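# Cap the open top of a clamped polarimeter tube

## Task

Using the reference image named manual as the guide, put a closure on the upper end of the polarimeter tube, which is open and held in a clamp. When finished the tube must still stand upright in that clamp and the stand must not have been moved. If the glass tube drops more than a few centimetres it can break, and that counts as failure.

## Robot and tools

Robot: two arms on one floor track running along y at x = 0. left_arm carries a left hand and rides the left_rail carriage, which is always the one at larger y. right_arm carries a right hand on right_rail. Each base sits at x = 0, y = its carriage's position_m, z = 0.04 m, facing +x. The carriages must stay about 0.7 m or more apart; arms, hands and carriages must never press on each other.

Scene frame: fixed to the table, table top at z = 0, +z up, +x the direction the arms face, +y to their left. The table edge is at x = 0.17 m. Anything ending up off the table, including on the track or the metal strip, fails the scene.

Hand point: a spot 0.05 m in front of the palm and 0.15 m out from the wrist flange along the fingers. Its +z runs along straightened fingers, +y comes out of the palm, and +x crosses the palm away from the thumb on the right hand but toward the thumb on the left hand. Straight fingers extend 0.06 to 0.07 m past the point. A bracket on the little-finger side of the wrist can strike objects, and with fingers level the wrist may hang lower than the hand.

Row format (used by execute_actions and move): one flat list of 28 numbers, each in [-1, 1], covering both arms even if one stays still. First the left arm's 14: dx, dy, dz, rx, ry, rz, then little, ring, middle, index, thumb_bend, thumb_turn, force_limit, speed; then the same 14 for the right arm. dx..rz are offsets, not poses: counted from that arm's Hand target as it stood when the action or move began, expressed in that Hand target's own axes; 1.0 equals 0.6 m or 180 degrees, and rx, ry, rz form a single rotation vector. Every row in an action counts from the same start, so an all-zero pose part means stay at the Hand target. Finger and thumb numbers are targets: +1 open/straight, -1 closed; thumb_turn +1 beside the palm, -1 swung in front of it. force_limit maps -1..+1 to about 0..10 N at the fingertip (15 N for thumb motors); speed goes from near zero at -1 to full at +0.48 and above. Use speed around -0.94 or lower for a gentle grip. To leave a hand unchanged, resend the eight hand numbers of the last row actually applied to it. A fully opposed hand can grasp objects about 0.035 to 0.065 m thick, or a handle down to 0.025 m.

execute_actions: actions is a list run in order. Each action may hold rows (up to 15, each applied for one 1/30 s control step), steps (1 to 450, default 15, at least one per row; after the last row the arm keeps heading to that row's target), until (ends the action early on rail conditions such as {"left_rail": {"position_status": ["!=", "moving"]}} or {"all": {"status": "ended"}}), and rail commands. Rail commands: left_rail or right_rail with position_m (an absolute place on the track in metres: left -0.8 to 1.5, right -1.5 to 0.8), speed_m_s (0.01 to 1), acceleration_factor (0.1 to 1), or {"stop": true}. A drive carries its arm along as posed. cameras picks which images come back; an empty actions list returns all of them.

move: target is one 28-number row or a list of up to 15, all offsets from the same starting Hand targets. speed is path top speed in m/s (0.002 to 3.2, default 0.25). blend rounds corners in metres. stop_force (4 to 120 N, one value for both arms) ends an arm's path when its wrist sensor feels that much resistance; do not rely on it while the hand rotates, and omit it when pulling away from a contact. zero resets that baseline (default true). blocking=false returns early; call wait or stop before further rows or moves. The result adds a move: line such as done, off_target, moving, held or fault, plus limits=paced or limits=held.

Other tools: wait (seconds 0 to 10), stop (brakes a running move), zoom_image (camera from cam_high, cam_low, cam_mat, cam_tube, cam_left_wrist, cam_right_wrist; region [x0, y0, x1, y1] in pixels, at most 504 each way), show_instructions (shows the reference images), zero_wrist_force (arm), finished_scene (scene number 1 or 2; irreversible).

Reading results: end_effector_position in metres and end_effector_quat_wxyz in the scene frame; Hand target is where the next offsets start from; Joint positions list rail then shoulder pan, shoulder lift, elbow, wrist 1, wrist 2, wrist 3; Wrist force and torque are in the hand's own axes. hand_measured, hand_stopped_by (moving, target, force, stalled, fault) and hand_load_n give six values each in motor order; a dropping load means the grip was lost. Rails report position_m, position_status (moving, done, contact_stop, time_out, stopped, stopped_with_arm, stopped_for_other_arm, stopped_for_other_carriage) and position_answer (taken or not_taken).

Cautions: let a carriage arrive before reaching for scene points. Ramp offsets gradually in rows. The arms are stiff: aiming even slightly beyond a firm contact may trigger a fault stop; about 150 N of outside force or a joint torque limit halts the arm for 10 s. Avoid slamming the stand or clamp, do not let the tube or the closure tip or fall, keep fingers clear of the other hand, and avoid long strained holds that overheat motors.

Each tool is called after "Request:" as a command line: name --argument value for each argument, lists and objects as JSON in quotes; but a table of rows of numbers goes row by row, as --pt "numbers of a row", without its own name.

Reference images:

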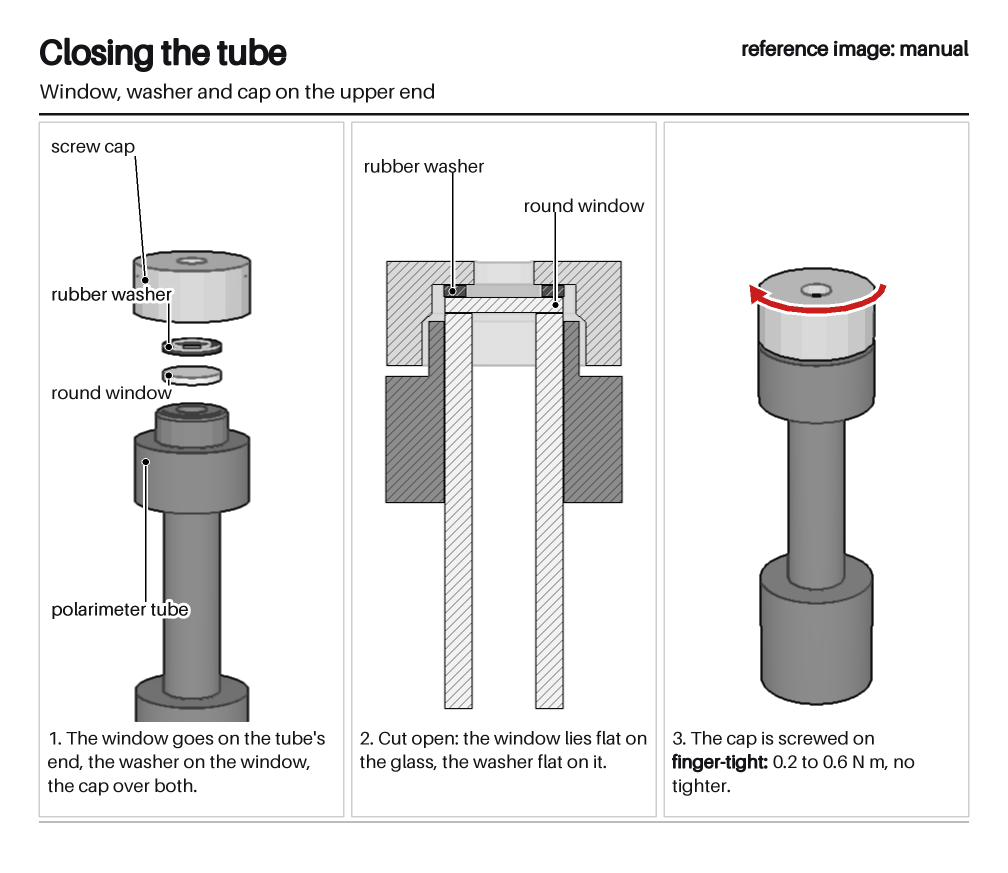

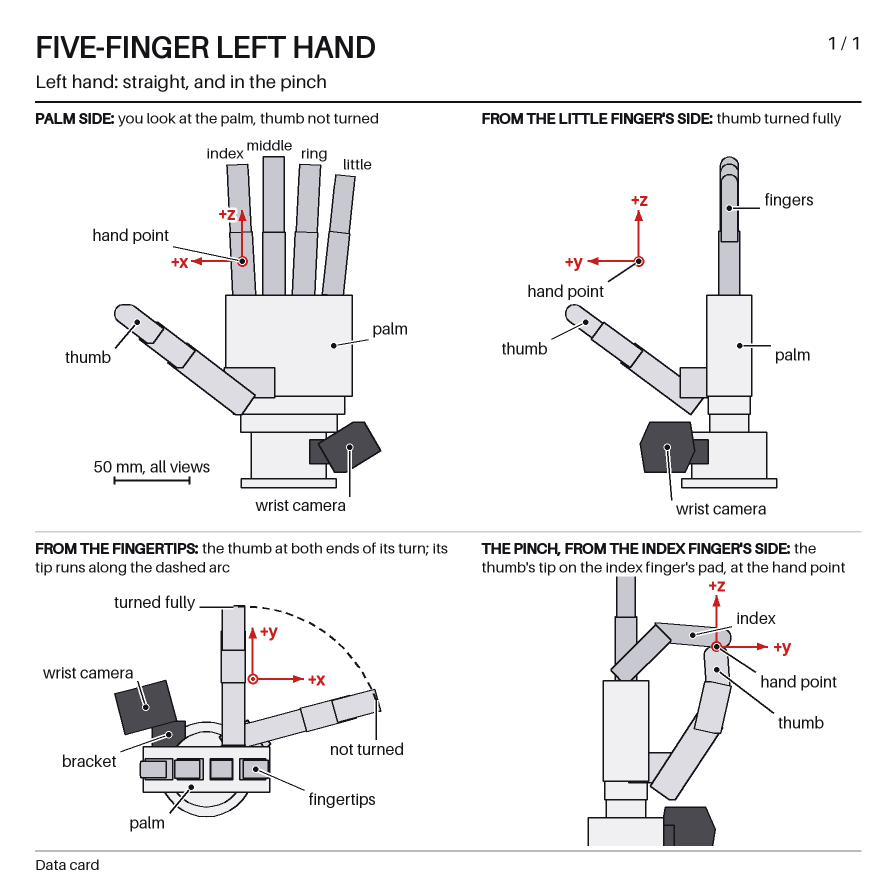

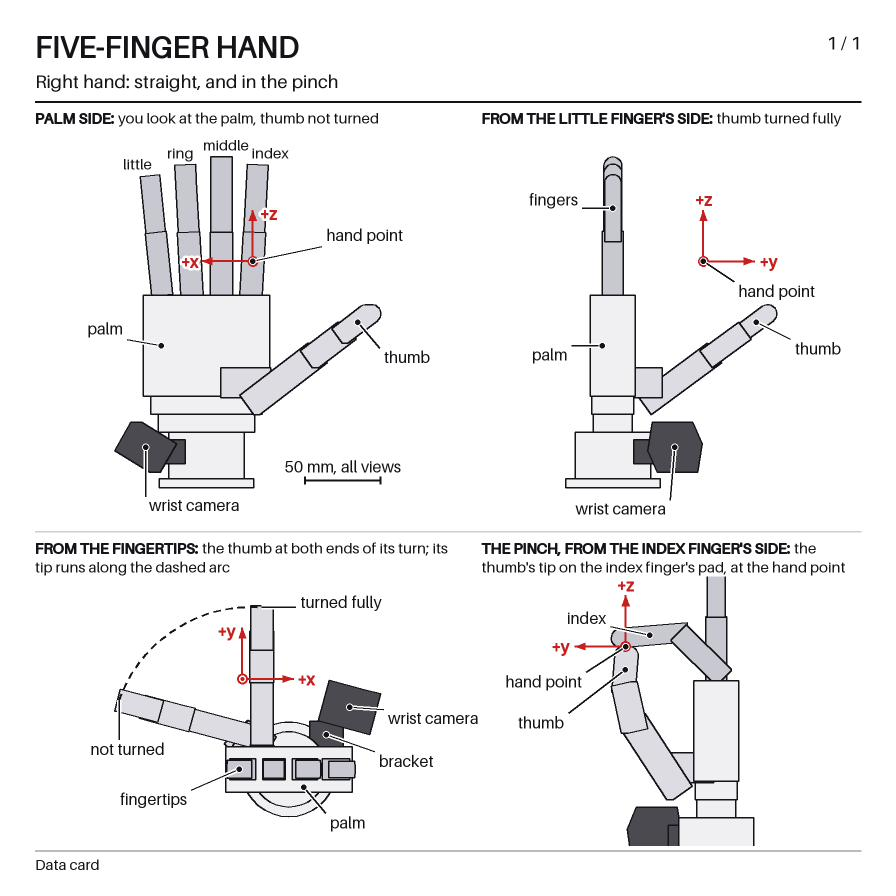

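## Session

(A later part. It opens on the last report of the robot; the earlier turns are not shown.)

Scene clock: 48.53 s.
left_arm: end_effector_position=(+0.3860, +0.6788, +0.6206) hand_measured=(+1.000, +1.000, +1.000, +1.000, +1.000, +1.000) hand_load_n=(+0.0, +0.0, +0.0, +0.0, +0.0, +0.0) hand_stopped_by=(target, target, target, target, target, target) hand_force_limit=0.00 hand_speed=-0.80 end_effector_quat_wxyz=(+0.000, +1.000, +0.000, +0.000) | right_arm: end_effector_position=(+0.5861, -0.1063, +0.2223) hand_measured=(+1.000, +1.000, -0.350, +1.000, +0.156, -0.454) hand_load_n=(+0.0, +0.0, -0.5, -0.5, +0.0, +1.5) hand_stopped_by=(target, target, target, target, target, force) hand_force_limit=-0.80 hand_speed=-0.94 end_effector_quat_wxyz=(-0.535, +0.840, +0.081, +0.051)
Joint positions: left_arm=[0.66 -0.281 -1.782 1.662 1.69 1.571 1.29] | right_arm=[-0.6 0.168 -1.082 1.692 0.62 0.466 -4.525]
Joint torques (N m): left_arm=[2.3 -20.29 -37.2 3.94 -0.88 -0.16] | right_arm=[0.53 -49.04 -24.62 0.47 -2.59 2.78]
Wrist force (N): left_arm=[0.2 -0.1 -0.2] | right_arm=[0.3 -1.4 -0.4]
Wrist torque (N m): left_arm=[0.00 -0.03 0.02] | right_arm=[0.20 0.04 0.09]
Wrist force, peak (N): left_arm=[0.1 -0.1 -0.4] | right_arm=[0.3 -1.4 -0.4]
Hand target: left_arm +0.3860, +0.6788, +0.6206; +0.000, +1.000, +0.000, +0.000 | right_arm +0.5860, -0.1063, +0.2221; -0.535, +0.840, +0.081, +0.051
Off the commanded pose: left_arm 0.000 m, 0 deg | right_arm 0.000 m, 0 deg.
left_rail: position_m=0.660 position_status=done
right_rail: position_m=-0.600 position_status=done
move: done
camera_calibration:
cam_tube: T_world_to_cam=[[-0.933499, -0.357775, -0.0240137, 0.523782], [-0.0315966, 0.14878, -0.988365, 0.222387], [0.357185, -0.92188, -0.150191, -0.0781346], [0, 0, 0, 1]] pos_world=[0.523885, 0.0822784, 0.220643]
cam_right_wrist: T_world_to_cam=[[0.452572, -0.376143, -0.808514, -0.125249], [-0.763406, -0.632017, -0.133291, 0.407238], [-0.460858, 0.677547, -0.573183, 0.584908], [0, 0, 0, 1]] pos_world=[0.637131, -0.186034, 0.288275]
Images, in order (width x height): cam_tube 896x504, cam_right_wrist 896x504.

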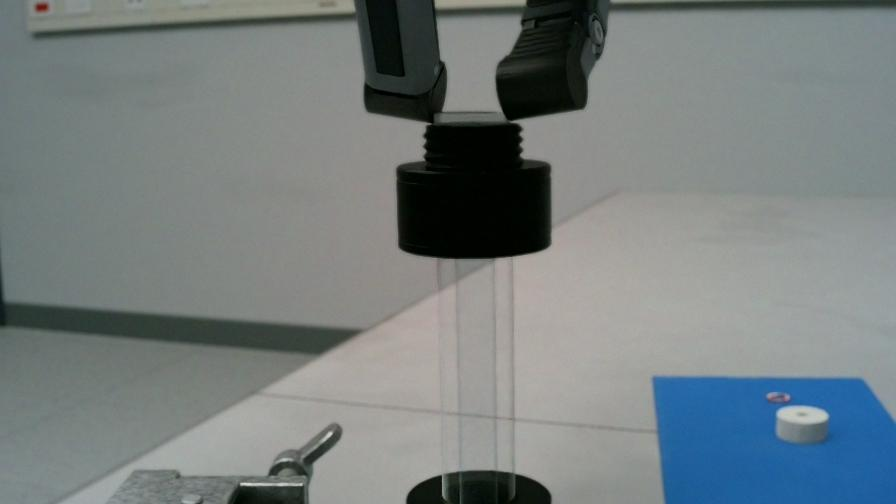

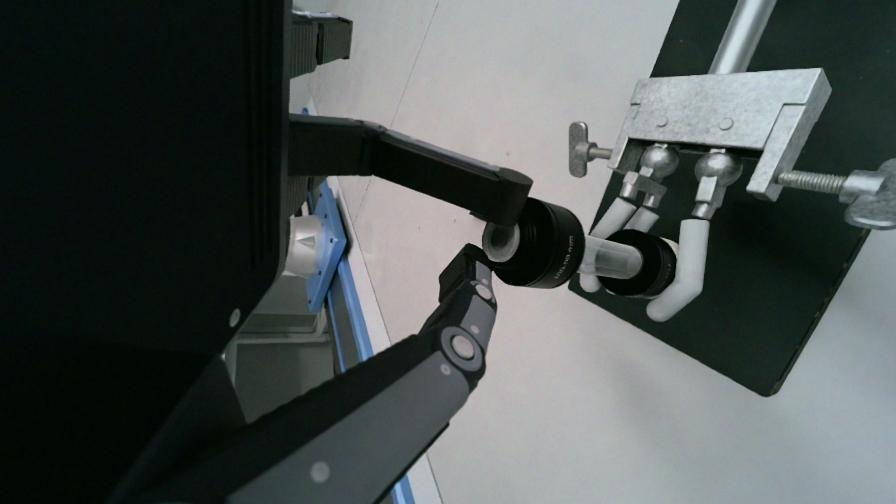

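Request:
execute_actions --actions '[{"rows":[[0,0,0,0,0,0,1,1,1,1,1,1,0,-0.8, 0,0,0,0,0,0,1,1,-0.35,1,0.155,-0.41,-0.8,-0.96]],"steps":30},{"rows":[[0,0,0,0,0,0,1,1,1,1,1,1,0,-0.8, 0,0,0,0,0,0,1,1,-0.35,1,0.155,-0.25,-0.8,-0.92]],"steps":45}]' --cameras '["cam_tube","cam_right_wrist"]'

Request:
zoom_image --camera "cam_tube" --region '[385, 40, 565, 175]'

Request:
zoom_image --camera "cam_right_wrist" --region '[460, 190, 580, 290]'

Scene clock: 52.70 s.
left_arm: end_effector_position=(+0.3860, +0.6788, +0.6206) hand_measured=(+1.000, +1.000, +1.000, +1.000, +1.000, +1.000) hand_load_n=(+0.0, +0.0, +0.0, +0.0, +0.0, +0.0) hand_stopped_by=(target, target, target, target, target, target) hand_force_limit=0.00 hand_speed=-0.80 end_effector_quat_wxyz=(+0.000, +1.000, +0.000, +0.000) | right_arm: end_effector_position=(+0.5860, -0.1063, +0.2221) hand_measured=(+1.000, +1.000, -0.350, +1.000, +0.156, -0.250) hand_load_n=(+0.0, +0.0, +0.0, +0.0, +0.0, +0.0) hand_stopped_by=(target, target, target, target, target, target) hand_force_limit=-0.80 hand_speed=-0.92 end_effector_quat_wxyz=(-0.535, +0.840, +0.081, +0.051)
Joint positions: left_arm=[0.66 -0.281 -1.782 1.662 1.69 1.571 1.29] | right_arm=[-0.6 0.168 -1.082 1.692 0.619 0.466 -4.525]
Joint torques (N m): left_arm=[-0.31 -18.93 -37.55 4.3 -0.95 0.03] | right_arm=[3.52 -57.57 -29.9 3.19 -1.04 3.08]
Wrist force (N): left_arm=[0.1 -0.2 -0.1] | right_arm=[0.3 -0.1 0.3]
Wrist torque (N m): left_arm=[-0.02 -0.01 0.01] | right_arm=[0.19 0.06 0.09]
Wrist force, peak (N): left_arm=[-0.2 -0.4 -0.4] | right_arm=[0.5 -2.1 -0.9]
Hand target: left_arm +0.3860, +0.6788, +0.6206; +0.000, +1.000, +0.000, +0.000 | right_arm +0.5860, -0.1063, +0.2221; -0.535, +0.840, +0.081, +0.051
Off the commanded pose: left_arm 0.000 m, 0 deg | right_arm 0.000 m, 0 deg.
left_rail: position_m=0.660 position_status=done
right_rail: position_m=-0.600 position_status=done
camera_calibration:
cam_tube: T_world_to_cam=[[-0.933499, -0.357775, -0.0240137, 0.523782], [-0.0315966, 0.14878, -0.988365, 0.222387], [0.357185, -0.92188, -0.150191, -0.0781346], [0, 0, 0, 1]] pos_world=[0.523885, 0.0822784, 0.220643]
cam_right_wrist: T_world_to_cam=[[0.452572, -0.376143, -0.808514, -0.12533], [-0.763406, -0.632017, -0.133291, 0.407224], [-0.460858, 0.677547, -0.573183, 0.584851], [0, 0, 0, 1]] pos_world=[0.637131, -0.186034, 0.288175]
Images, in order (width x height): cam_tube 896x504, cam_right_wrist 896x504.

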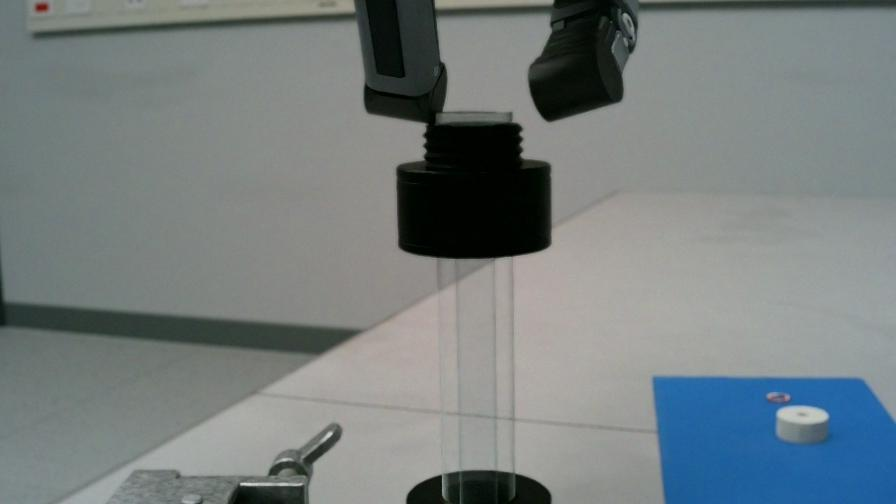

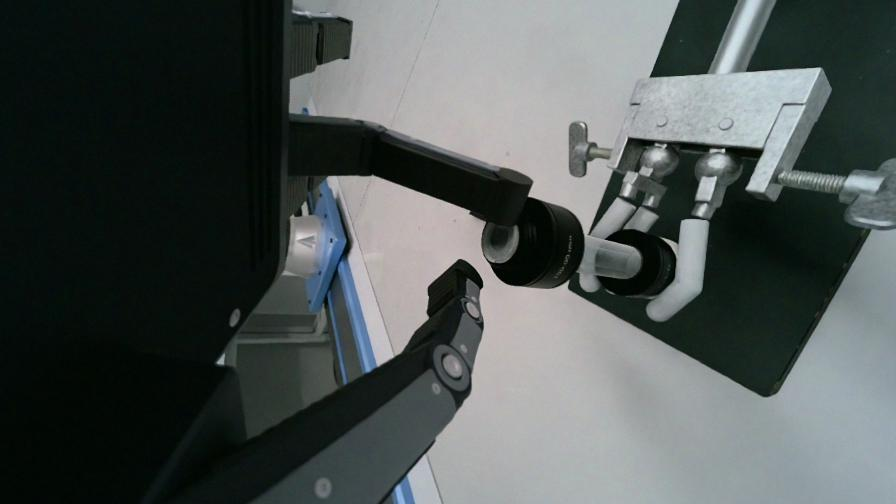

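Scaled by 2.800.

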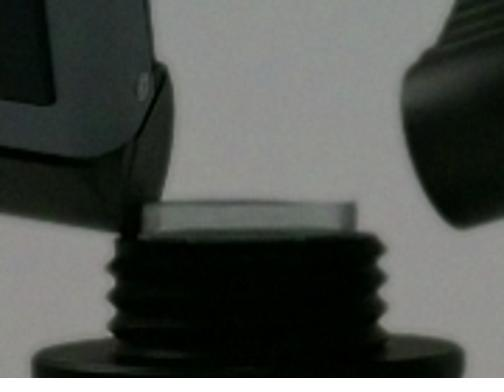

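Scaled by 4.200.

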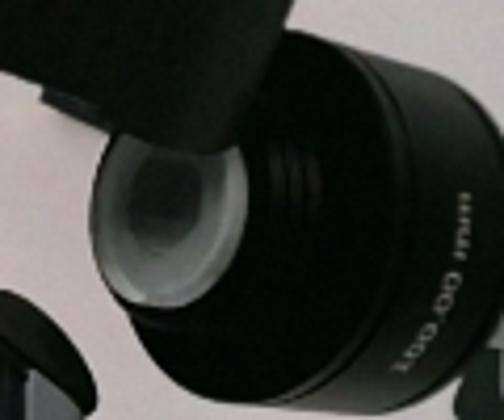

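Request:
move --pt "0 0 0 0 0 0 1 1 1 1 1 1 0 -0.8 0.0049 0.00095 0 0 0 0 1 1 -0.35 1 0.155 -0.25 -0.8 -0.92" --pt "0 0 0 0 0 0 1 1 1 1 1 1 0 -0.8 0.0221 -0.08805 -0.0424 0 0 0 1 1 -0.35 1 0.155 -0.25 -0.8 -0.92" --speed '[0.01,0.1]' --blend '[0,0]' --cameras '["cam_tube"]'

Request:
zoom_image --camera "cam_tube" --region '[385, 40, 565, 175]'

Scene clock: 54.80 s.
left_arm: end_effector_position=(+0.3860, +0.6788, +0.6206) hand_measured=(+1.000, +1.000, +1.000, +1.000, +1.000, +1.000) hand_load_n=(+0.0, +0.0, +0.0, +0.0, -0.5, +0.0) hand_stopped_by=(target, target, target, target, target, target) hand_force_limit=0.00 hand_speed=-0.80 end_effector_quat_wxyz=(+0.000, +1.000, +0.000, +0.000) | right_arm: end_effector_position=(+0.5890, -0.1064, +0.2820) hand_measured=(+1.000, +1.000, -0.350, +1.000, +0.156, -0.250) hand_load_n=(+0.0, +0.0, +0.0, +0.0, +0.0, +0.0) hand_stopped_by=(target, target, target, target, target, target) hand_force_limit=-0.80 hand_speed=-0.92 end_effector_quat_wxyz=(-0.535, +0.840, +0.081, +0.051)
Joint positions: left_arm=[0.66 -0.281 -1.782 1.662 1.69 1.571 1.29] | right_arm=[-0.6 0.167 -1.13 1.644 0.717 0.466 -4.527]
Joint torques (N m): left_arm=[1.03 -18.59 -36.94 4.36 -0.74 0.1] | right_arm=[-16.19 -82.73 -39.89 5.43 -3.82 -3.2]
Wrist force (N): left_arm=[-0.1 -0.2 -0.2] | right_arm=[0.3 0.2 0.3]
Wrist torque (N m): left_arm=[-0.02 0.01 0.01] | right_arm=[0.21 -0.02 0.21]
Wrist force, peak (N): left_arm=[-0.2 0.4 0.0] | right_arm=[0.0 1.2 0.7]
Hand target: left_arm +0.3860, +0.6788, +0.6206; +0.000, +1.000, +0.000, +0.000 | right_arm +0.5890, -0.1064, +0.2822; -0.535, +0.840, +0.081, +0.051
Off the commanded pose: left_arm 0.000 m, 0 deg | right_arm 0.000 m, 0 deg.
left_rail: position_m=0.660 position_status=done
right_rail: position_m=-0.600 position_status=done
move: done
camera_calibration:
cam_tube: T_world_to_cam=[[-0.933499, -0.357775, -0.0240137, 0.523782], [-0.0315966, 0.14878, -0.988365, 0.222387], [0.357185, -0.92188, -0.150191, -0.0781346], [0, 0, 0, 1]] pos_world=[0.523885, 0.0822784, 0.220643]
Images, in order (width x height): cam_tube 896x504.

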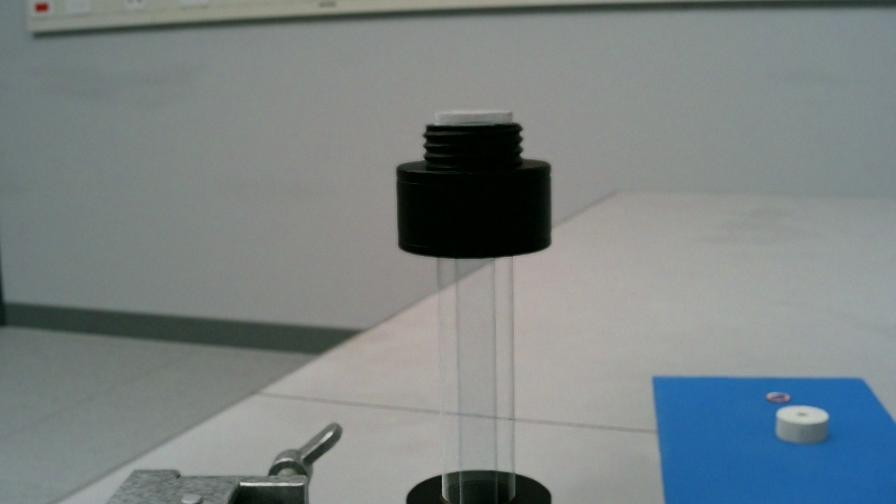

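Scaled by 2.800.

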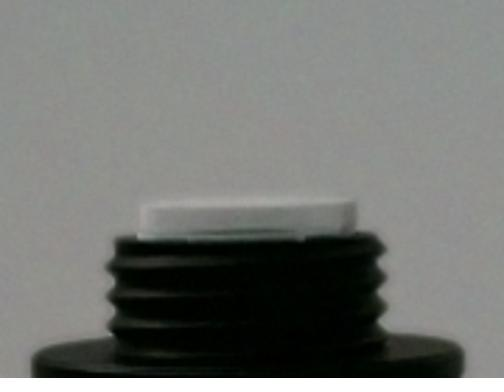

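Request:
move --target '[0,0,0,0,0,0,1,1,1,1,1,1,0,-0.8, 0.00789,-0.0014,-0.02457,-0.2626,0.0231,-0.1553,1,1,-0.35,1,0.155,-0.25,-0.8,-0.5]' --speed 0.3 --cameras '["cam_right_wrist"]'

Request:
zoom_image --camera "cam_right_wrist" --region '[400, 190, 500, 290]'

Scene clock: 57.50 s.
left_arm: end_effector_position=(+0.3860, +0.6788, +0.6206) hand_measured=(+1.000, +1.000, +1.000, +1.000, +1.000, +1.000) hand_load_n=(+0.0, +0.0, +0.0, +0.0, +0.0, +0.0) hand_stopped_by=(target, target, target, target, target, target) hand_force_limit=0.00 hand_speed=-0.80 end_effector_quat_wxyz=(+0.000, +1.000, +0.000, +0.000) | right_arm: end_effector_position=(+0.5935, -0.1190, +0.2900) hand_measured=(+1.000, +1.000, -0.350, +1.000, +0.156, -0.250) hand_load_n=(+0.0, +0.0, +0.0, +0.0, +0.0, +0.0) hand_stopped_by=(target, target, target, target, target, target) hand_force_limit=-0.80 hand_speed=-0.50 end_effector_quat_wxyz=(-0.132, +0.936, +0.230, +0.232)
Joint positions: left_arm=[0.66 -0.281 -1.782 1.662 1.69 1.571 1.29] | right_arm=[-0.6 0.479 -1.226 1.574 0.7 1.429 -4.678]
Joint torques (N m): left_arm=[1.02 -18.6 -37.29 4.37 -1.21 -0.22] | right_arm=[4.06 -43.72 -43.94 -0.49 1.79 -3.62]
Wrist force (N): left_arm=[0.0 0.0 -0.2] | right_arm=[0.6 0.4 0.1]
Wrist torque (N m): left_arm=[0.00 0.00 0.01] | right_arm=[0.08 -0.05 0.13]
Wrist force, peak (N): left_arm=[-0.4 -0.2 -0.3] | right_arm=[1.0 0.3 -0.1]
Hand target: left_arm +0.3860, +0.6788, +0.6206; +0.000, +1.000, +0.000, +0.000 | right_arm +0.5935, -0.1190, +0.2900; -0.132, +0.936, +0.230, +0.232
Off the commanded pose: left_arm 0.000 m, 0 deg | right_arm 0.000 m, 0 deg.
left_rail: position_m=0.660 position_status=done
right_rail: position_m=-0.600 position_status=done
move: done
camera_calibration:
cam_right_wrist: T_world_to_cam=[[0.688902, -0.724854, 0.000326797, -0.494912], [-0.724855, -0.688902, 0.000596986, 0.345496], [-0.000207597, -0.000648146, -1, 0.405412], [0, 0, 0, 1]] pos_world=[0.591465, -0.120464, 0.405367]
Images, in order (width x height): cam_right_wrist 896x504.

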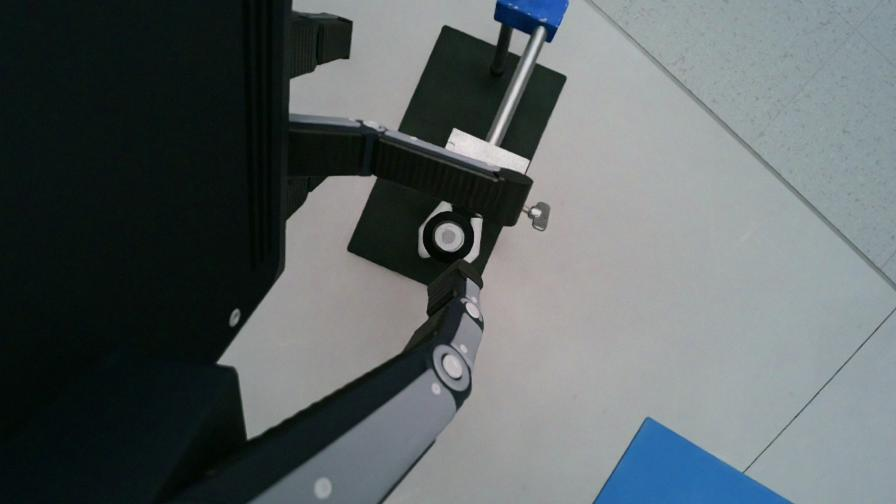

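Scaled by 5.040.

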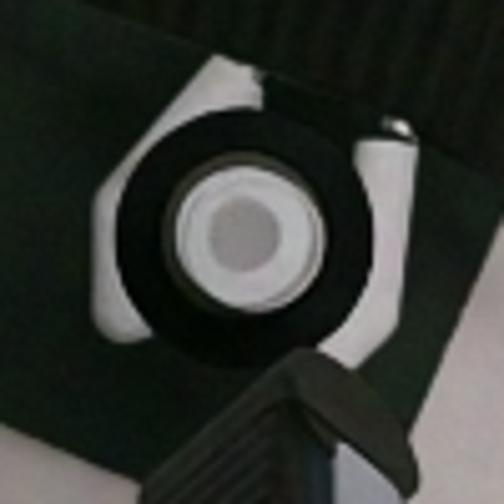

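Request:
move --pt "0 0 0 0 0 0 1 1 1 1 1 1 0 -0.8 -0.17598 0.34307 -0.11881 0.01042 0.28202 0.4947 1 1 -0.35 1 0.155 -0.25 -0.8 -0.5" --pt "0 0 0 0 0 0 1 1 1 1 1 1 0 -0.8 -0.5196 0.7503 0.00515 0.01042 0.28202 0.4947 1 1 -0.35 1 0.155 -0.25 -0.8 -0.5" --speed '[0.35,0.3]' --blend '[0.05,0]' --cameras '["cam_right_wrist","cam_mat"]'

Request:
zoom_image --camera "cam_right_wrist" --region '[480, 150, 700, 330]'

Scene clock: 63.03 s.
left_arm: end_effector_position=(+0.3860, +0.6788, +0.6206) hand_measured=(+1.000, +1.000, +1.000, +1.000, +1.000, +1.000) hand_load_n=(+0.0, +0.0, +0.5, +0.0, +0.0, +0.0) hand_stopped_by=(target, target, target, target, target, target) hand_force_limit=0.00 hand_speed=-0.80 end_effector_quat_wxyz=(+0.000, +1.000, +0.000, +0.000) | right_arm: end_effector_position=(+0.5711, -0.6199, +0.0701) hand_measured=(+1.000, +1.000, -0.350, +1.000, +0.156, -0.250) hand_load_n=(+0.0, +0.0, +0.0, +0.0, +0.0, +0.0) hand_stopped_by=(target, target, target, target, target, target) hand_force_limit=-0.80 hand_speed=-0.50 end_effector_quat_wxyz=(-0.342, +0.650, -0.537, +0.414)
Joint positions: left_arm=[0.66 -0.281 -1.782 1.662 1.69 1.571 1.29] | right_arm=[-0.6 -0.615 -1.459 2.468 -0.49 1.022 -3.621]
Joint torques (N m): left_arm=[1.54 -19.25 -37 4.4 -0.84 -0.03] | right_arm=[-15.58 -10.85 -28.83 -2.27 -2.13 -3.27]
Wrist force (N): left_arm=[0.0 -0.2 -0.2] | right_arm=[-0.1 0.0 0.2]
Wrist torque (N m): left_arm=[-0.01 -0.01 0.01] | right_arm=[0.22 0.10 0.09]
Wrist force, peak (N): left_arm=[0.2 -0.5 0.0] | right_arm=[1.5 1.4 0.4]
Hand target: left_arm +0.3860, +0.6788, +0.6206; +0.000, +1.000, +0.000, +0.000 | right_arm +0.5711, -0.6200, +0.0701; -0.342, +0.650, -0.537, +0.414
Off the commanded pose: left_arm 0.000 m, 0 deg | right_arm 0.000 m, 0 deg.
left_rail: position_m=0.660 position_status=done
right_rail: position_m=-0.600 position_status=done
move: done
camera_calibration:
cam_right_wrist: T_world_to_cam=[[-0.377181, -0.450001, -0.809465, -0.00647977], [-0.629612, 0.765575, -0.132226, 0.840942], [0.679208, 0.459775, -0.572086, 0.0526525], [0, 0, 0, 1]] pos_world=[0.49126, -0.670928, 0.136071]
Images, in order (width x height): cam_mat 896x504, cam_right_wrist 896x504.

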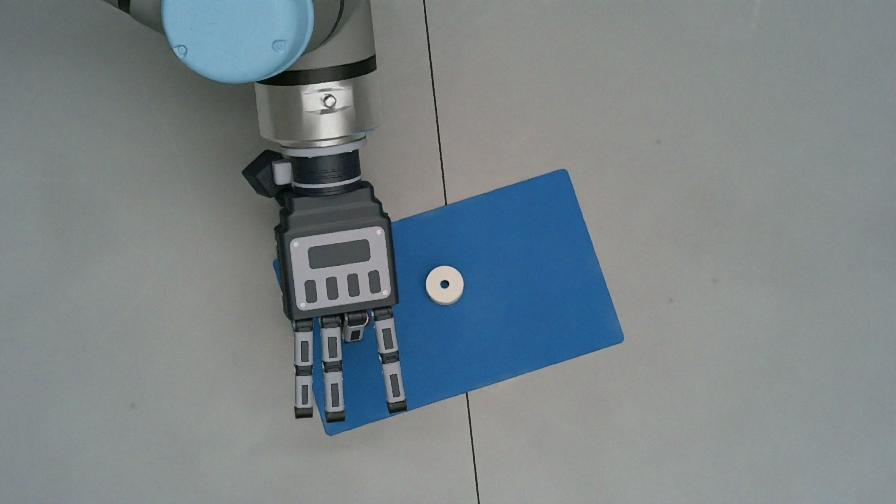

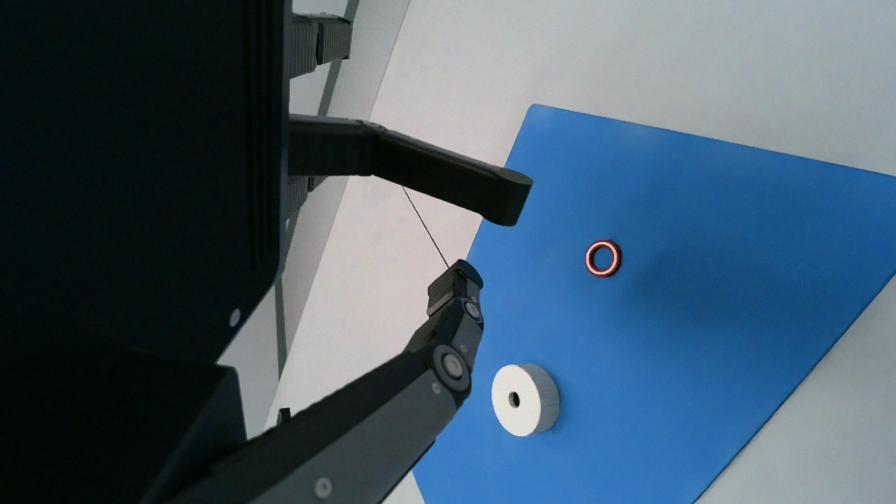

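Scaled by 2.291.

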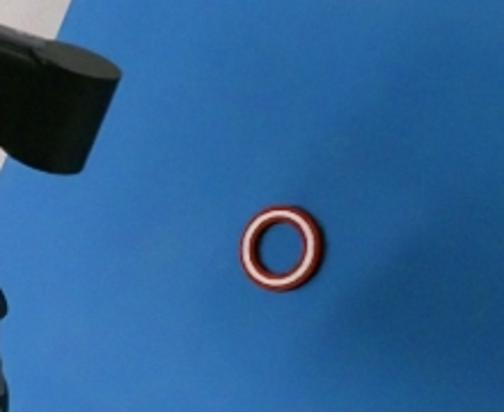

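Request:
move --target '[0,0,0,0,0,0,1,1,1,1,1,1,0,-0.8, -0.010065,0.062518,0.030527,0,0,0,1,1,-0.35,1,0.155,-0.25,-0.8,-0.5]' --speed 0.08 --cameras '["cam_right_wrist"]'

Request:
zoom_image --camera "cam_right_wrist" --region '[420, 150, 640, 330]'

Scene clock: 64.87 s.
left_arm: end_effector_position=(+0.3860, +0.6788, +0.6206) hand_measured=(+1.000, +1.000, +1.000, +1.000, +1.000, +1.000) hand_load_n=(+0.0, +0.0, +0.0, +0.0, +0.0, +0.0) hand_stopped_by=(target, target, target, target, target, target) hand_force_limit=0.00 hand_speed=-0.80 end_effector_quat_wxyz=(+0.000, +1.000, +0.000, +0.000) | right_arm: end_effector_position=(+0.5717, -0.6212, +0.0280) hand_measured=(+1.000, +1.000, -0.350, +1.000, +0.156, -0.250) hand_load_n=(+0.0, +0.0, +0.0, +0.0, +0.0, +0.0) hand_stopped_by=(target, target, target, target, target, target) hand_force_limit=-0.80 hand_speed=-0.50 end_effector_quat_wxyz=(-0.342, +0.650, -0.537, +0.414)
Joint positions: left_arm=[0.66 -0.281 -1.782 1.662 1.69 1.571 1.29] | right_arm=[-0.6 -0.617 -1.36 2.487 -0.607 1.02 -3.622]
Joint torques (N m): left_arm=[0.29 -18.24 -37.32 4.33 -0.78 0.31] | right_arm=[7.69 -14.03 -13 -1.2 1.01 3.08]
Wrist force (N): left_arm=[0.1 0.2 0.1] | right_arm=[-0.3 0.1 0.6]
Wrist torque (N m): left_arm=[0.03 -0.02 0.01] | right_arm=[0.22 0.10 0.05]
Wrist force, peak (N): left_arm=[-0.3 0.4 0.4] | right_arm=[-0.4 1.0 0.8]
Hand target: left_arm +0.3860, +0.6788, +0.6206; +0.000, +1.000, +0.000, +0.000 | right_arm +0.5717, -0.6211, +0.0279; -0.342, +0.650, -0.537, +0.414
Off the commanded pose: left_arm 0.000 m, 0 deg | right_arm 0.000 m, 0 deg.
left_rail: position_m=0.660 position_status=done
right_rail: position_m=-0.600 position_status=done
move: done
camera_calibration:
cam_right_wrist: T_world_to_cam=[[-0.377071, -0.449972, -0.809532, -0.0409003], [-0.629669, 0.765529, -0.132221, 0.836668], [0.679216, 0.45988, -0.571992, 0.0287696], [0, 0, 0, 1]] pos_world=[0.49186, -0.672129, 0.093971]
Images, in order (width x height): cam_right_wrist 896x504.

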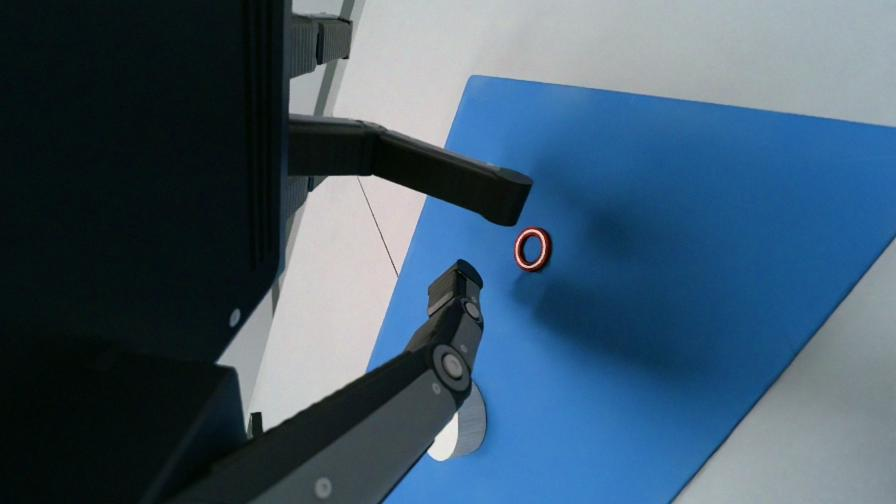

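Scaled by 2.291.

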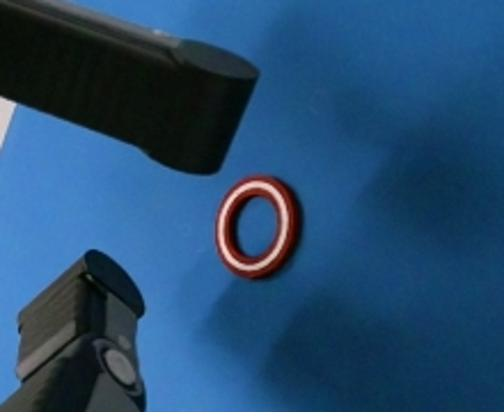

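Request:
move --pt "0 0 0 0 0 0 1 1 1 1 1 1 0 -0.8 -0.0052 0.0267 0.0127 0 0 0 1 1 -0.35 1 0.155 -0.25 -0.8 -0.5" --speed 0.012 --stop_force 4 --cameras '["cam_right_wrist"]'

Scene clock: 69.60 s.
left_arm: end_effector_position=(+0.3860, +0.6788, +0.6206) hand_measured=(+1.000, +1.000, +1.000, +1.000, +1.000, +1.000) hand_load_n=(+0.0, +0.0, +0.0, +0.0, +0.0, +0.0) hand_stopped_by=(target, target, target, target, target, target) hand_force_limit=0.00 hand_speed=-0.80 end_effector_quat_wxyz=(+0.000, +1.000, +0.000, +0.000) | right_arm: end_effector_position=(+0.5717, -0.6211, +0.0118) hand_measured=(+1.000, +1.000, -0.350, +1.000, +0.156, -0.250) hand_load_n=(+0.0, +0.0, -1.0, +0.0, -0.5, +0.0) hand_stopped_by=(target, target, target, target, target, target) hand_force_limit=-0.80 hand_speed=-0.50 end_effector_quat_wxyz=(-0.342, +0.650, -0.537, +0.414)
Joint positions: left_arm=[0.66 -0.281 -1.782 1.662 1.69 1.571 1.29] | right_arm=[-0.6 -0.617 -1.321 2.493 -0.653 1.02 -3.622]
Joint torques (N m): left_arm=[1.82 -18.23 -36.79 4.3 -1.21 -0.16] | right_arm=[-3.34 -51.15 -22.88 3.6 2.06 2.54]
Wrist force (N): left_arm=[-0.2 -0.2 0.1] | right_arm=[0.5 -3.7 -1.1]
Wrist torque (N m): left_arm=[-0.03 0.03 0.00] | right_arm=[0.21 0.13 -0.02]
Wrist force, peak (N): left_arm=[0.0 0.3 -0.5] | right_arm=[1.2 -8.6 -3.5]
Hand target: left_arm +0.3860, +0.6788, +0.6206; +0.000, +1.000, +0.000, +0.000 | right_arm +0.5717, -0.6211, +0.0118; -0.342, +0.650, -0.537, +0.414 (not the last commanded pose)
Off the commanded pose: left_arm 0.000 m, 0 deg | right_arm 0.002 m, 0 deg.
left_rail: position_m=0.660 position_status=done
right_rail: position_m=-0.600 position_status=done
move: contact (right_arm)
camera_calibration:
cam_right_wrist: T_world_to_cam=[[-0.377043, -0.450006, -0.809527, -0.0540511], [-0.629685, 0.76551, -0.132257, 0.834524], [0.679217, 0.45988, -0.571992, 0.0195028], [0, 0, 0, 1]] pos_world=[0.491861, -0.672129, 0.077771]
Images, in order (width x height): cam_right_wrist 896x504.

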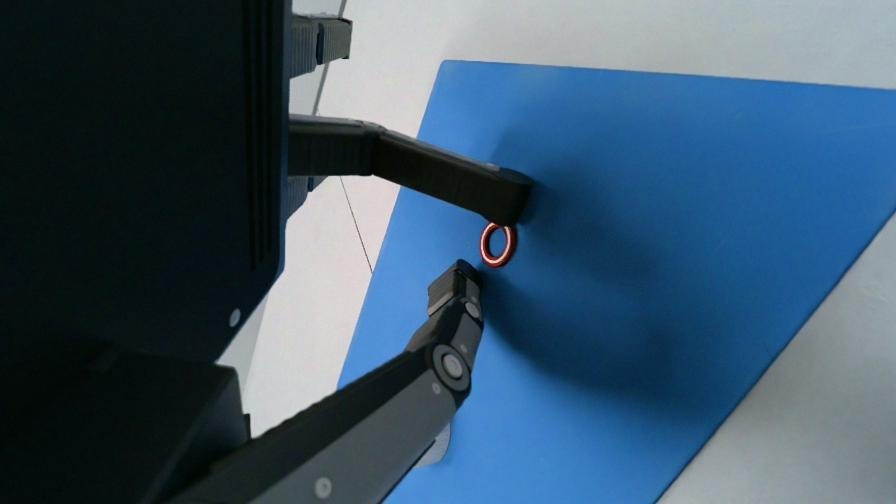

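Request:
move --pt "0 0 0 0 0 0 1 1 1 1 1 1 0 -0.8 0.000172 -0.00089 -0.000424 0 0 0 1 1 -0.35 1 0.155 -0.25 -0.8 -0.5" --speed 0.01 --cameras '["cam_right_wrist", "cam_mat"]'

Request:
zoom_image --camera "cam_right_wrist" --region '[420, 160, 580, 320]'

Scene clock: 70.57 s.
left_arm: end_effector_position=(+0.3860, +0.6788, +0.6206) hand_measured=(+1.000, +1.000, +1.000, +1.000, +1.000, +1.000) hand_load_n=(+0.0, +0.0, +0.0, +0.0, +0.0, +0.0) hand_stopped_by=(target, target, target, target, target, target) hand_force_limit=0.00 hand_speed=-0.80 end_effector_quat_wxyz=(+0.000, +1.000, +0.000, +0.000) | right_arm: end_effector_position=(+0.5717, -0.6211, +0.0124) hand_measured=(+1.000, +1.000, -0.350, +1.000, +0.156, -0.250) hand_load_n=(+0.0, +0.0, +0.0, +0.0, +0.0, +0.0) hand_stopped_by=(target, target, target, target, target, target) hand_force_limit=-0.80 hand_speed=-0.50 end_effector_quat_wxyz=(-0.342, +0.650, -0.537, +0.414)
Joint positions: left_arm=[0.66 -0.281 -1.782 1.662 1.69 1.571 1.29] | right_arm=[-0.6 -0.617 -1.322 2.492 -0.651 1.02 -3.622]
Joint torques (N m): left_arm=[0.89 -16.77 -37.91 4.08 -1.11 -0.16] | right_arm=[-3.83 -54.56 -23.17 2.87 1.61 1.55]
Wrist force (N): left_arm=[0.1 -0.2 0.0] | right_arm=[-0.3 -0.1 0.3]
Wrist torque (N m): left_arm=[-0.03 -0.01 0.02] | right_arm=[0.23 0.16 0.01]
Wrist force, peak (N): left_arm=[-0.3 0.2 -0.3] | right_arm=[0.8 -3.7 -1.3]
Hand target: left_arm +0.3860, +0.6788, +0.6206; +0.000, +1.000, +0.000, +0.000 | right_arm +0.5717, -0.6211, +0.0124; -0.342, +0.650, -0.537, +0.414
Off the commanded pose: left_arm 0.000 m, 0 deg | right_arm 0.000 m, 0 deg.
left_rail: position_m=0.660 position_status=done
right_rail: position_m=-0.600 position_status=done
move: done
camera_calibration:
cam_right_wrist: T_world_to_cam=[[-0.377043, -0.450006, -0.809527, -0.0536463], [-0.629685, 0.76551, -0.132257, 0.83459], [0.679217, 0.45988, -0.571992, 0.0197888], [0, 0, 0, 1]] pos_world=[0.491861, -0.672129, 0.078271]
Images, in order (width x height): cam_mat 896x504, cam_right_wrist 896x504.

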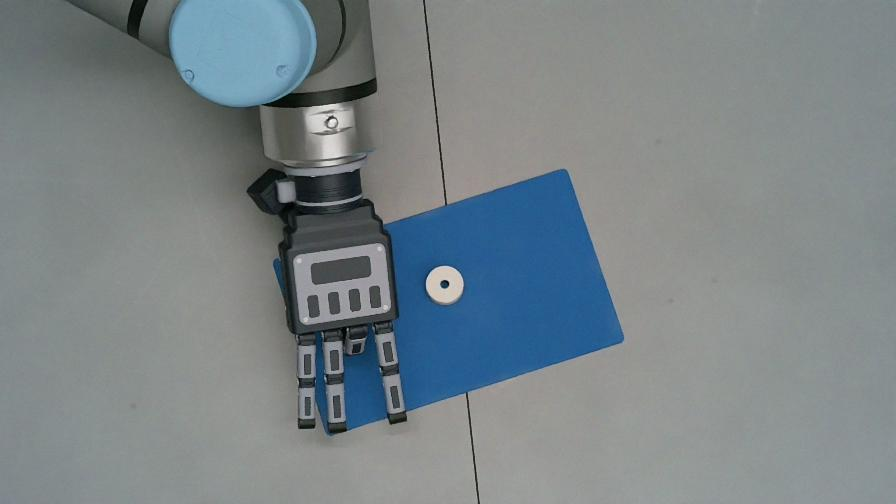

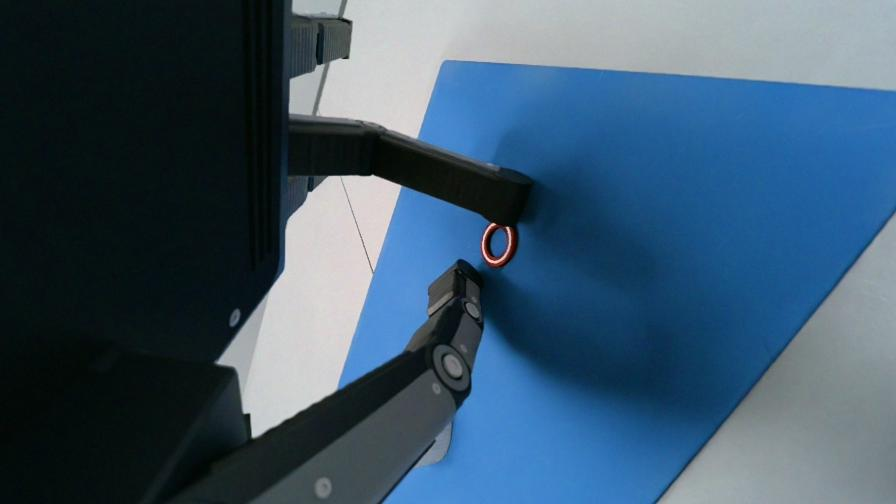

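Scaled by 3.150.

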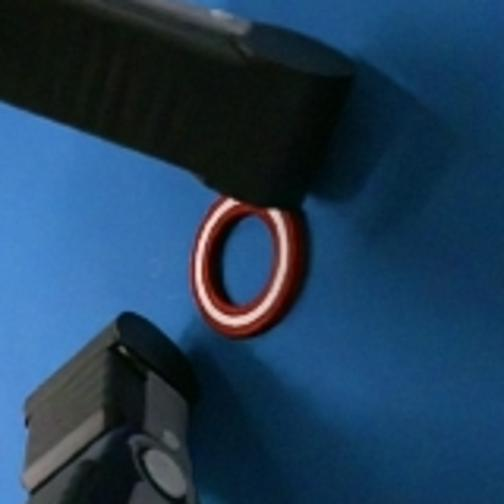

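Request:
execute_actions --actions '[{"rows":[[0,0,0,0,0,0,1,1,1,1,1,1,0,-0.8,0,0,0,0,0,0,1,1,-0.35,1,0.155,-0.8,-0.8,-0.94]],"steps":75}]' --cameras '["cam_right_wrist"]'

Request:
zoom_image --camera "cam_right_wrist" --region '[420, 160, 580, 320]'

Scene clock: 73.47 s.
left_arm: end_effector_position=(+0.3860, +0.6788, +0.6206) hand_measured=(+1.000, +1.000, +1.000, +1.000, +1.000, +1.000) hand_load_n=(+0.0, +0.0, +0.0, +0.0, +0.0, +0.0) hand_stopped_by=(target, target, target, target, target, target) hand_force_limit=0.00 hand_speed=-0.80 end_effector_quat_wxyz=(+0.000, +1.000, +0.000, +0.000) | right_arm: end_effector_position=(+0.5717, -0.6211, +0.0124) hand_measured=(+1.000, +1.000, -0.350, +1.000, +0.156, -0.446) hand_load_n=(+0.0, +0.0, -0.5, +0.0, +0.5, +1.5) hand_stopped_by=(target, target, target, target, target, force) hand_force_limit=-0.80 hand_speed=-0.94 end_effector_quat_wxyz=(-0.342, +0.650, -0.537, +0.414)
Joint positions: left_arm=[0.66 -0.281 -1.782 1.662 1.69 1.571 1.29] | right_arm=[-0.6 -0.617 -1.322 2.492 -0.651 1.02 -3.622]
Joint torques (N m): left_arm=[2.59 -17.71 -37.17 4.19 -1.21 -0.07] | right_arm=[-7.25 -53.91 -23.51 2.92 -0.75 -1.14]
Wrist force (N): left_arm=[-0.1 0.0 0.1] | right_arm=[0.0 0.3 0.3]
Wrist torque (N m): left_arm=[0.00 0.02 -0.01] | right_arm=[0.28 0.09 0.05]
Wrist force, peak (N): left_arm=[0.2 -0.2 -0.4] | right_arm=[0.3 0.1 0.7]
Hand target: left_arm +0.3860, +0.6788, +0.6206; +0.000, +1.000, +0.000, +0.000 | right_arm +0.5717, -0.6211, +0.0124; -0.342, +0.650, -0.537, +0.414
Off the commanded pose: left_arm 0.000 m, 0 deg | right_arm 0.000 m, 0 deg.
left_rail: position_m=0.660 position_status=done
right_rail: position_m=-0.600 position_status=done
camera_calibration:
cam_right_wrist: T_world_to_cam=[[-0.377071, -0.449972, -0.809532, -0.053529], [-0.629669, 0.765529, -0.132221, 0.834605], [0.679216, 0.45988, -0.571992, 0.0198465], [0, 0, 0, 1]] pos_world=[0.49186, -0.672129, 0.078371]
Images, in order (width x height): cam_right_wrist 896x504.

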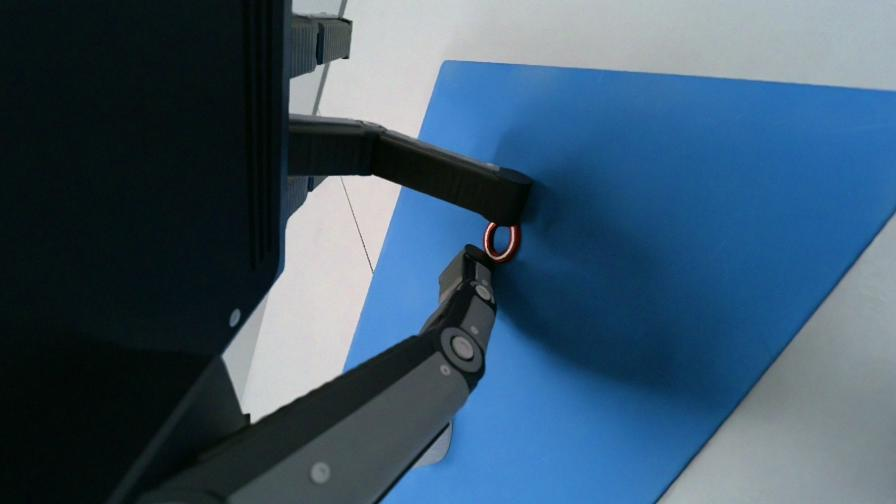

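Scaled by 3.150.

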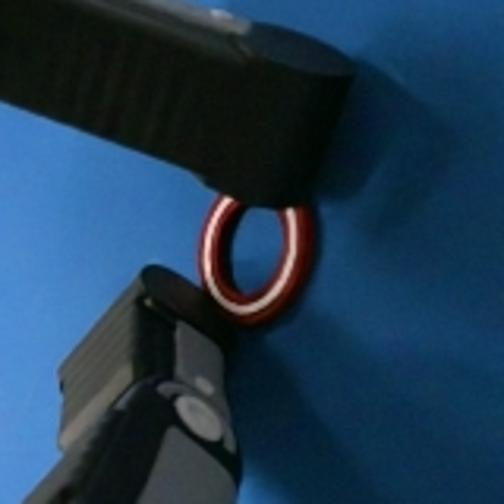

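Request:
move --pt "0 0 0 0 0 0 1 1 1 1 1 1 0 -0.8 0.001437 -0.00742 -0.003536 0 0 0 1 1 -0.35 1 0.155 -0.8 -0.8 -0.94" --speed 0.01 --cameras '["cam_right_wrist"]'

Request:
zoom_image --camera "cam_right_wrist" --region '[420, 160, 580, 320]'

Scene clock: 74.57 s.
left_arm: end_effector_position=(+0.3860, +0.6788, +0.6206) hand_measured=(+1.000, +1.000, +1.000, +1.000, +1.000, +1.000) hand_load_n=(+0.0, +0.0, +0.0, +0.0, +0.0, +0.0) hand_stopped_by=(target, target, target, target, target, target) hand_force_limit=0.00 hand_speed=-0.80 end_effector_quat_wxyz=(+0.000, +1.000, +0.000, +0.000) | right_arm: end_effector_position=(+0.5717, -0.6211, +0.0173) hand_measured=(+1.000, +1.000, -0.350, +1.000, +0.156, -0.446) hand_load_n=(+0.0, +0.0, +0.0, +0.0, +0.5, +1.5) hand_stopped_by=(target, target, target, target, target, force) hand_force_limit=-0.80 hand_speed=-0.94 end_effector_quat_wxyz=(-0.342, +0.650, -0.537, +0.414)
Joint positions: left_arm=[0.66 -0.281 -1.782 1.662 1.69 1.571 1.29] | right_arm=[-0.6 -0.617 -1.334 2.491 -0.637 1.02 -3.622]
Joint torques (N m): left_arm=[1.04 -17.68 -37.44 4.19 -1.19 -0.15] | right_arm=[-9.44 -51.49 -25.45 3.16 -1.28 -2]
Wrist force (N): left_arm=[0.1 -0.1 -0.1] | right_arm=[-0.1 -0.1 0.5]
Wrist torque (N m): left_arm=[-0.02 -0.02 0.01] | right_arm=[0.19 0.09 0.04]
Wrist force, peak (N): left_arm=[0.4 0.2 0.1] | right_arm=[0.0 -0.1 1.0]
Hand target: left_arm +0.3860, +0.6788, +0.6206; +0.000, +1.000, +0.000, +0.000 | right_arm +0.5717, -0.6211, +0.0174; -0.342, +0.650, -0.537, +0.414
Off the commanded pose: left_arm 0.000 m, 0 deg | right_arm 0.000 m, 0 deg.
left_rail: position_m=0.660 position_status=done
right_rail: position_m=-0.600 position_status=done
move: done
camera_calibration:
cam_right_wrist: T_world_to_cam=[[-0.377071, -0.449972, -0.809532, -0.0495623], [-0.629669, 0.765529, -0.132221, 0.835253], [0.679216, 0.45988, -0.571992, 0.0226492], [0, 0, 0, 1]] pos_world=[0.49186, -0.672129, 0.083271]
Images, in order (width x height): cam_right_wrist 896x504.

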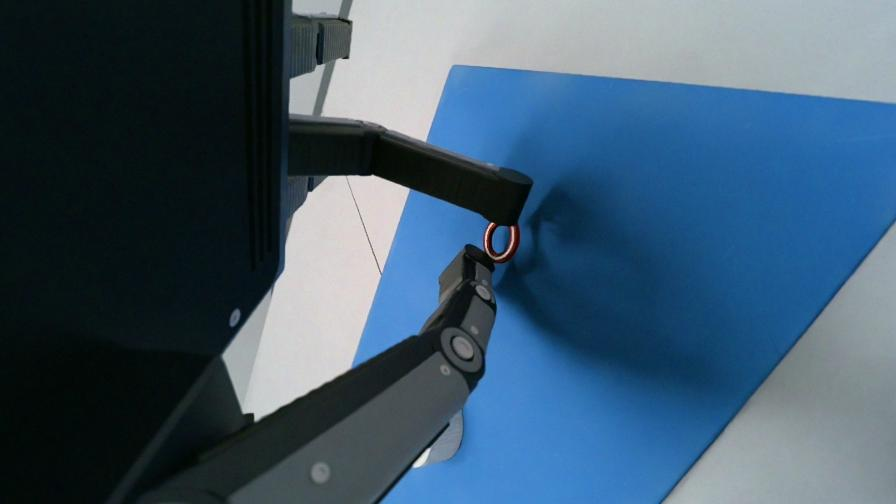

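Scaled by 3.150.

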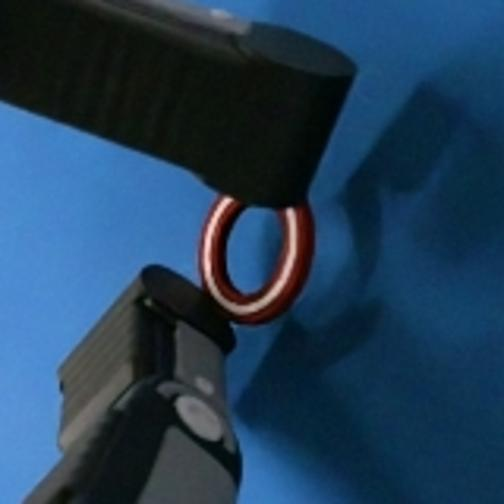

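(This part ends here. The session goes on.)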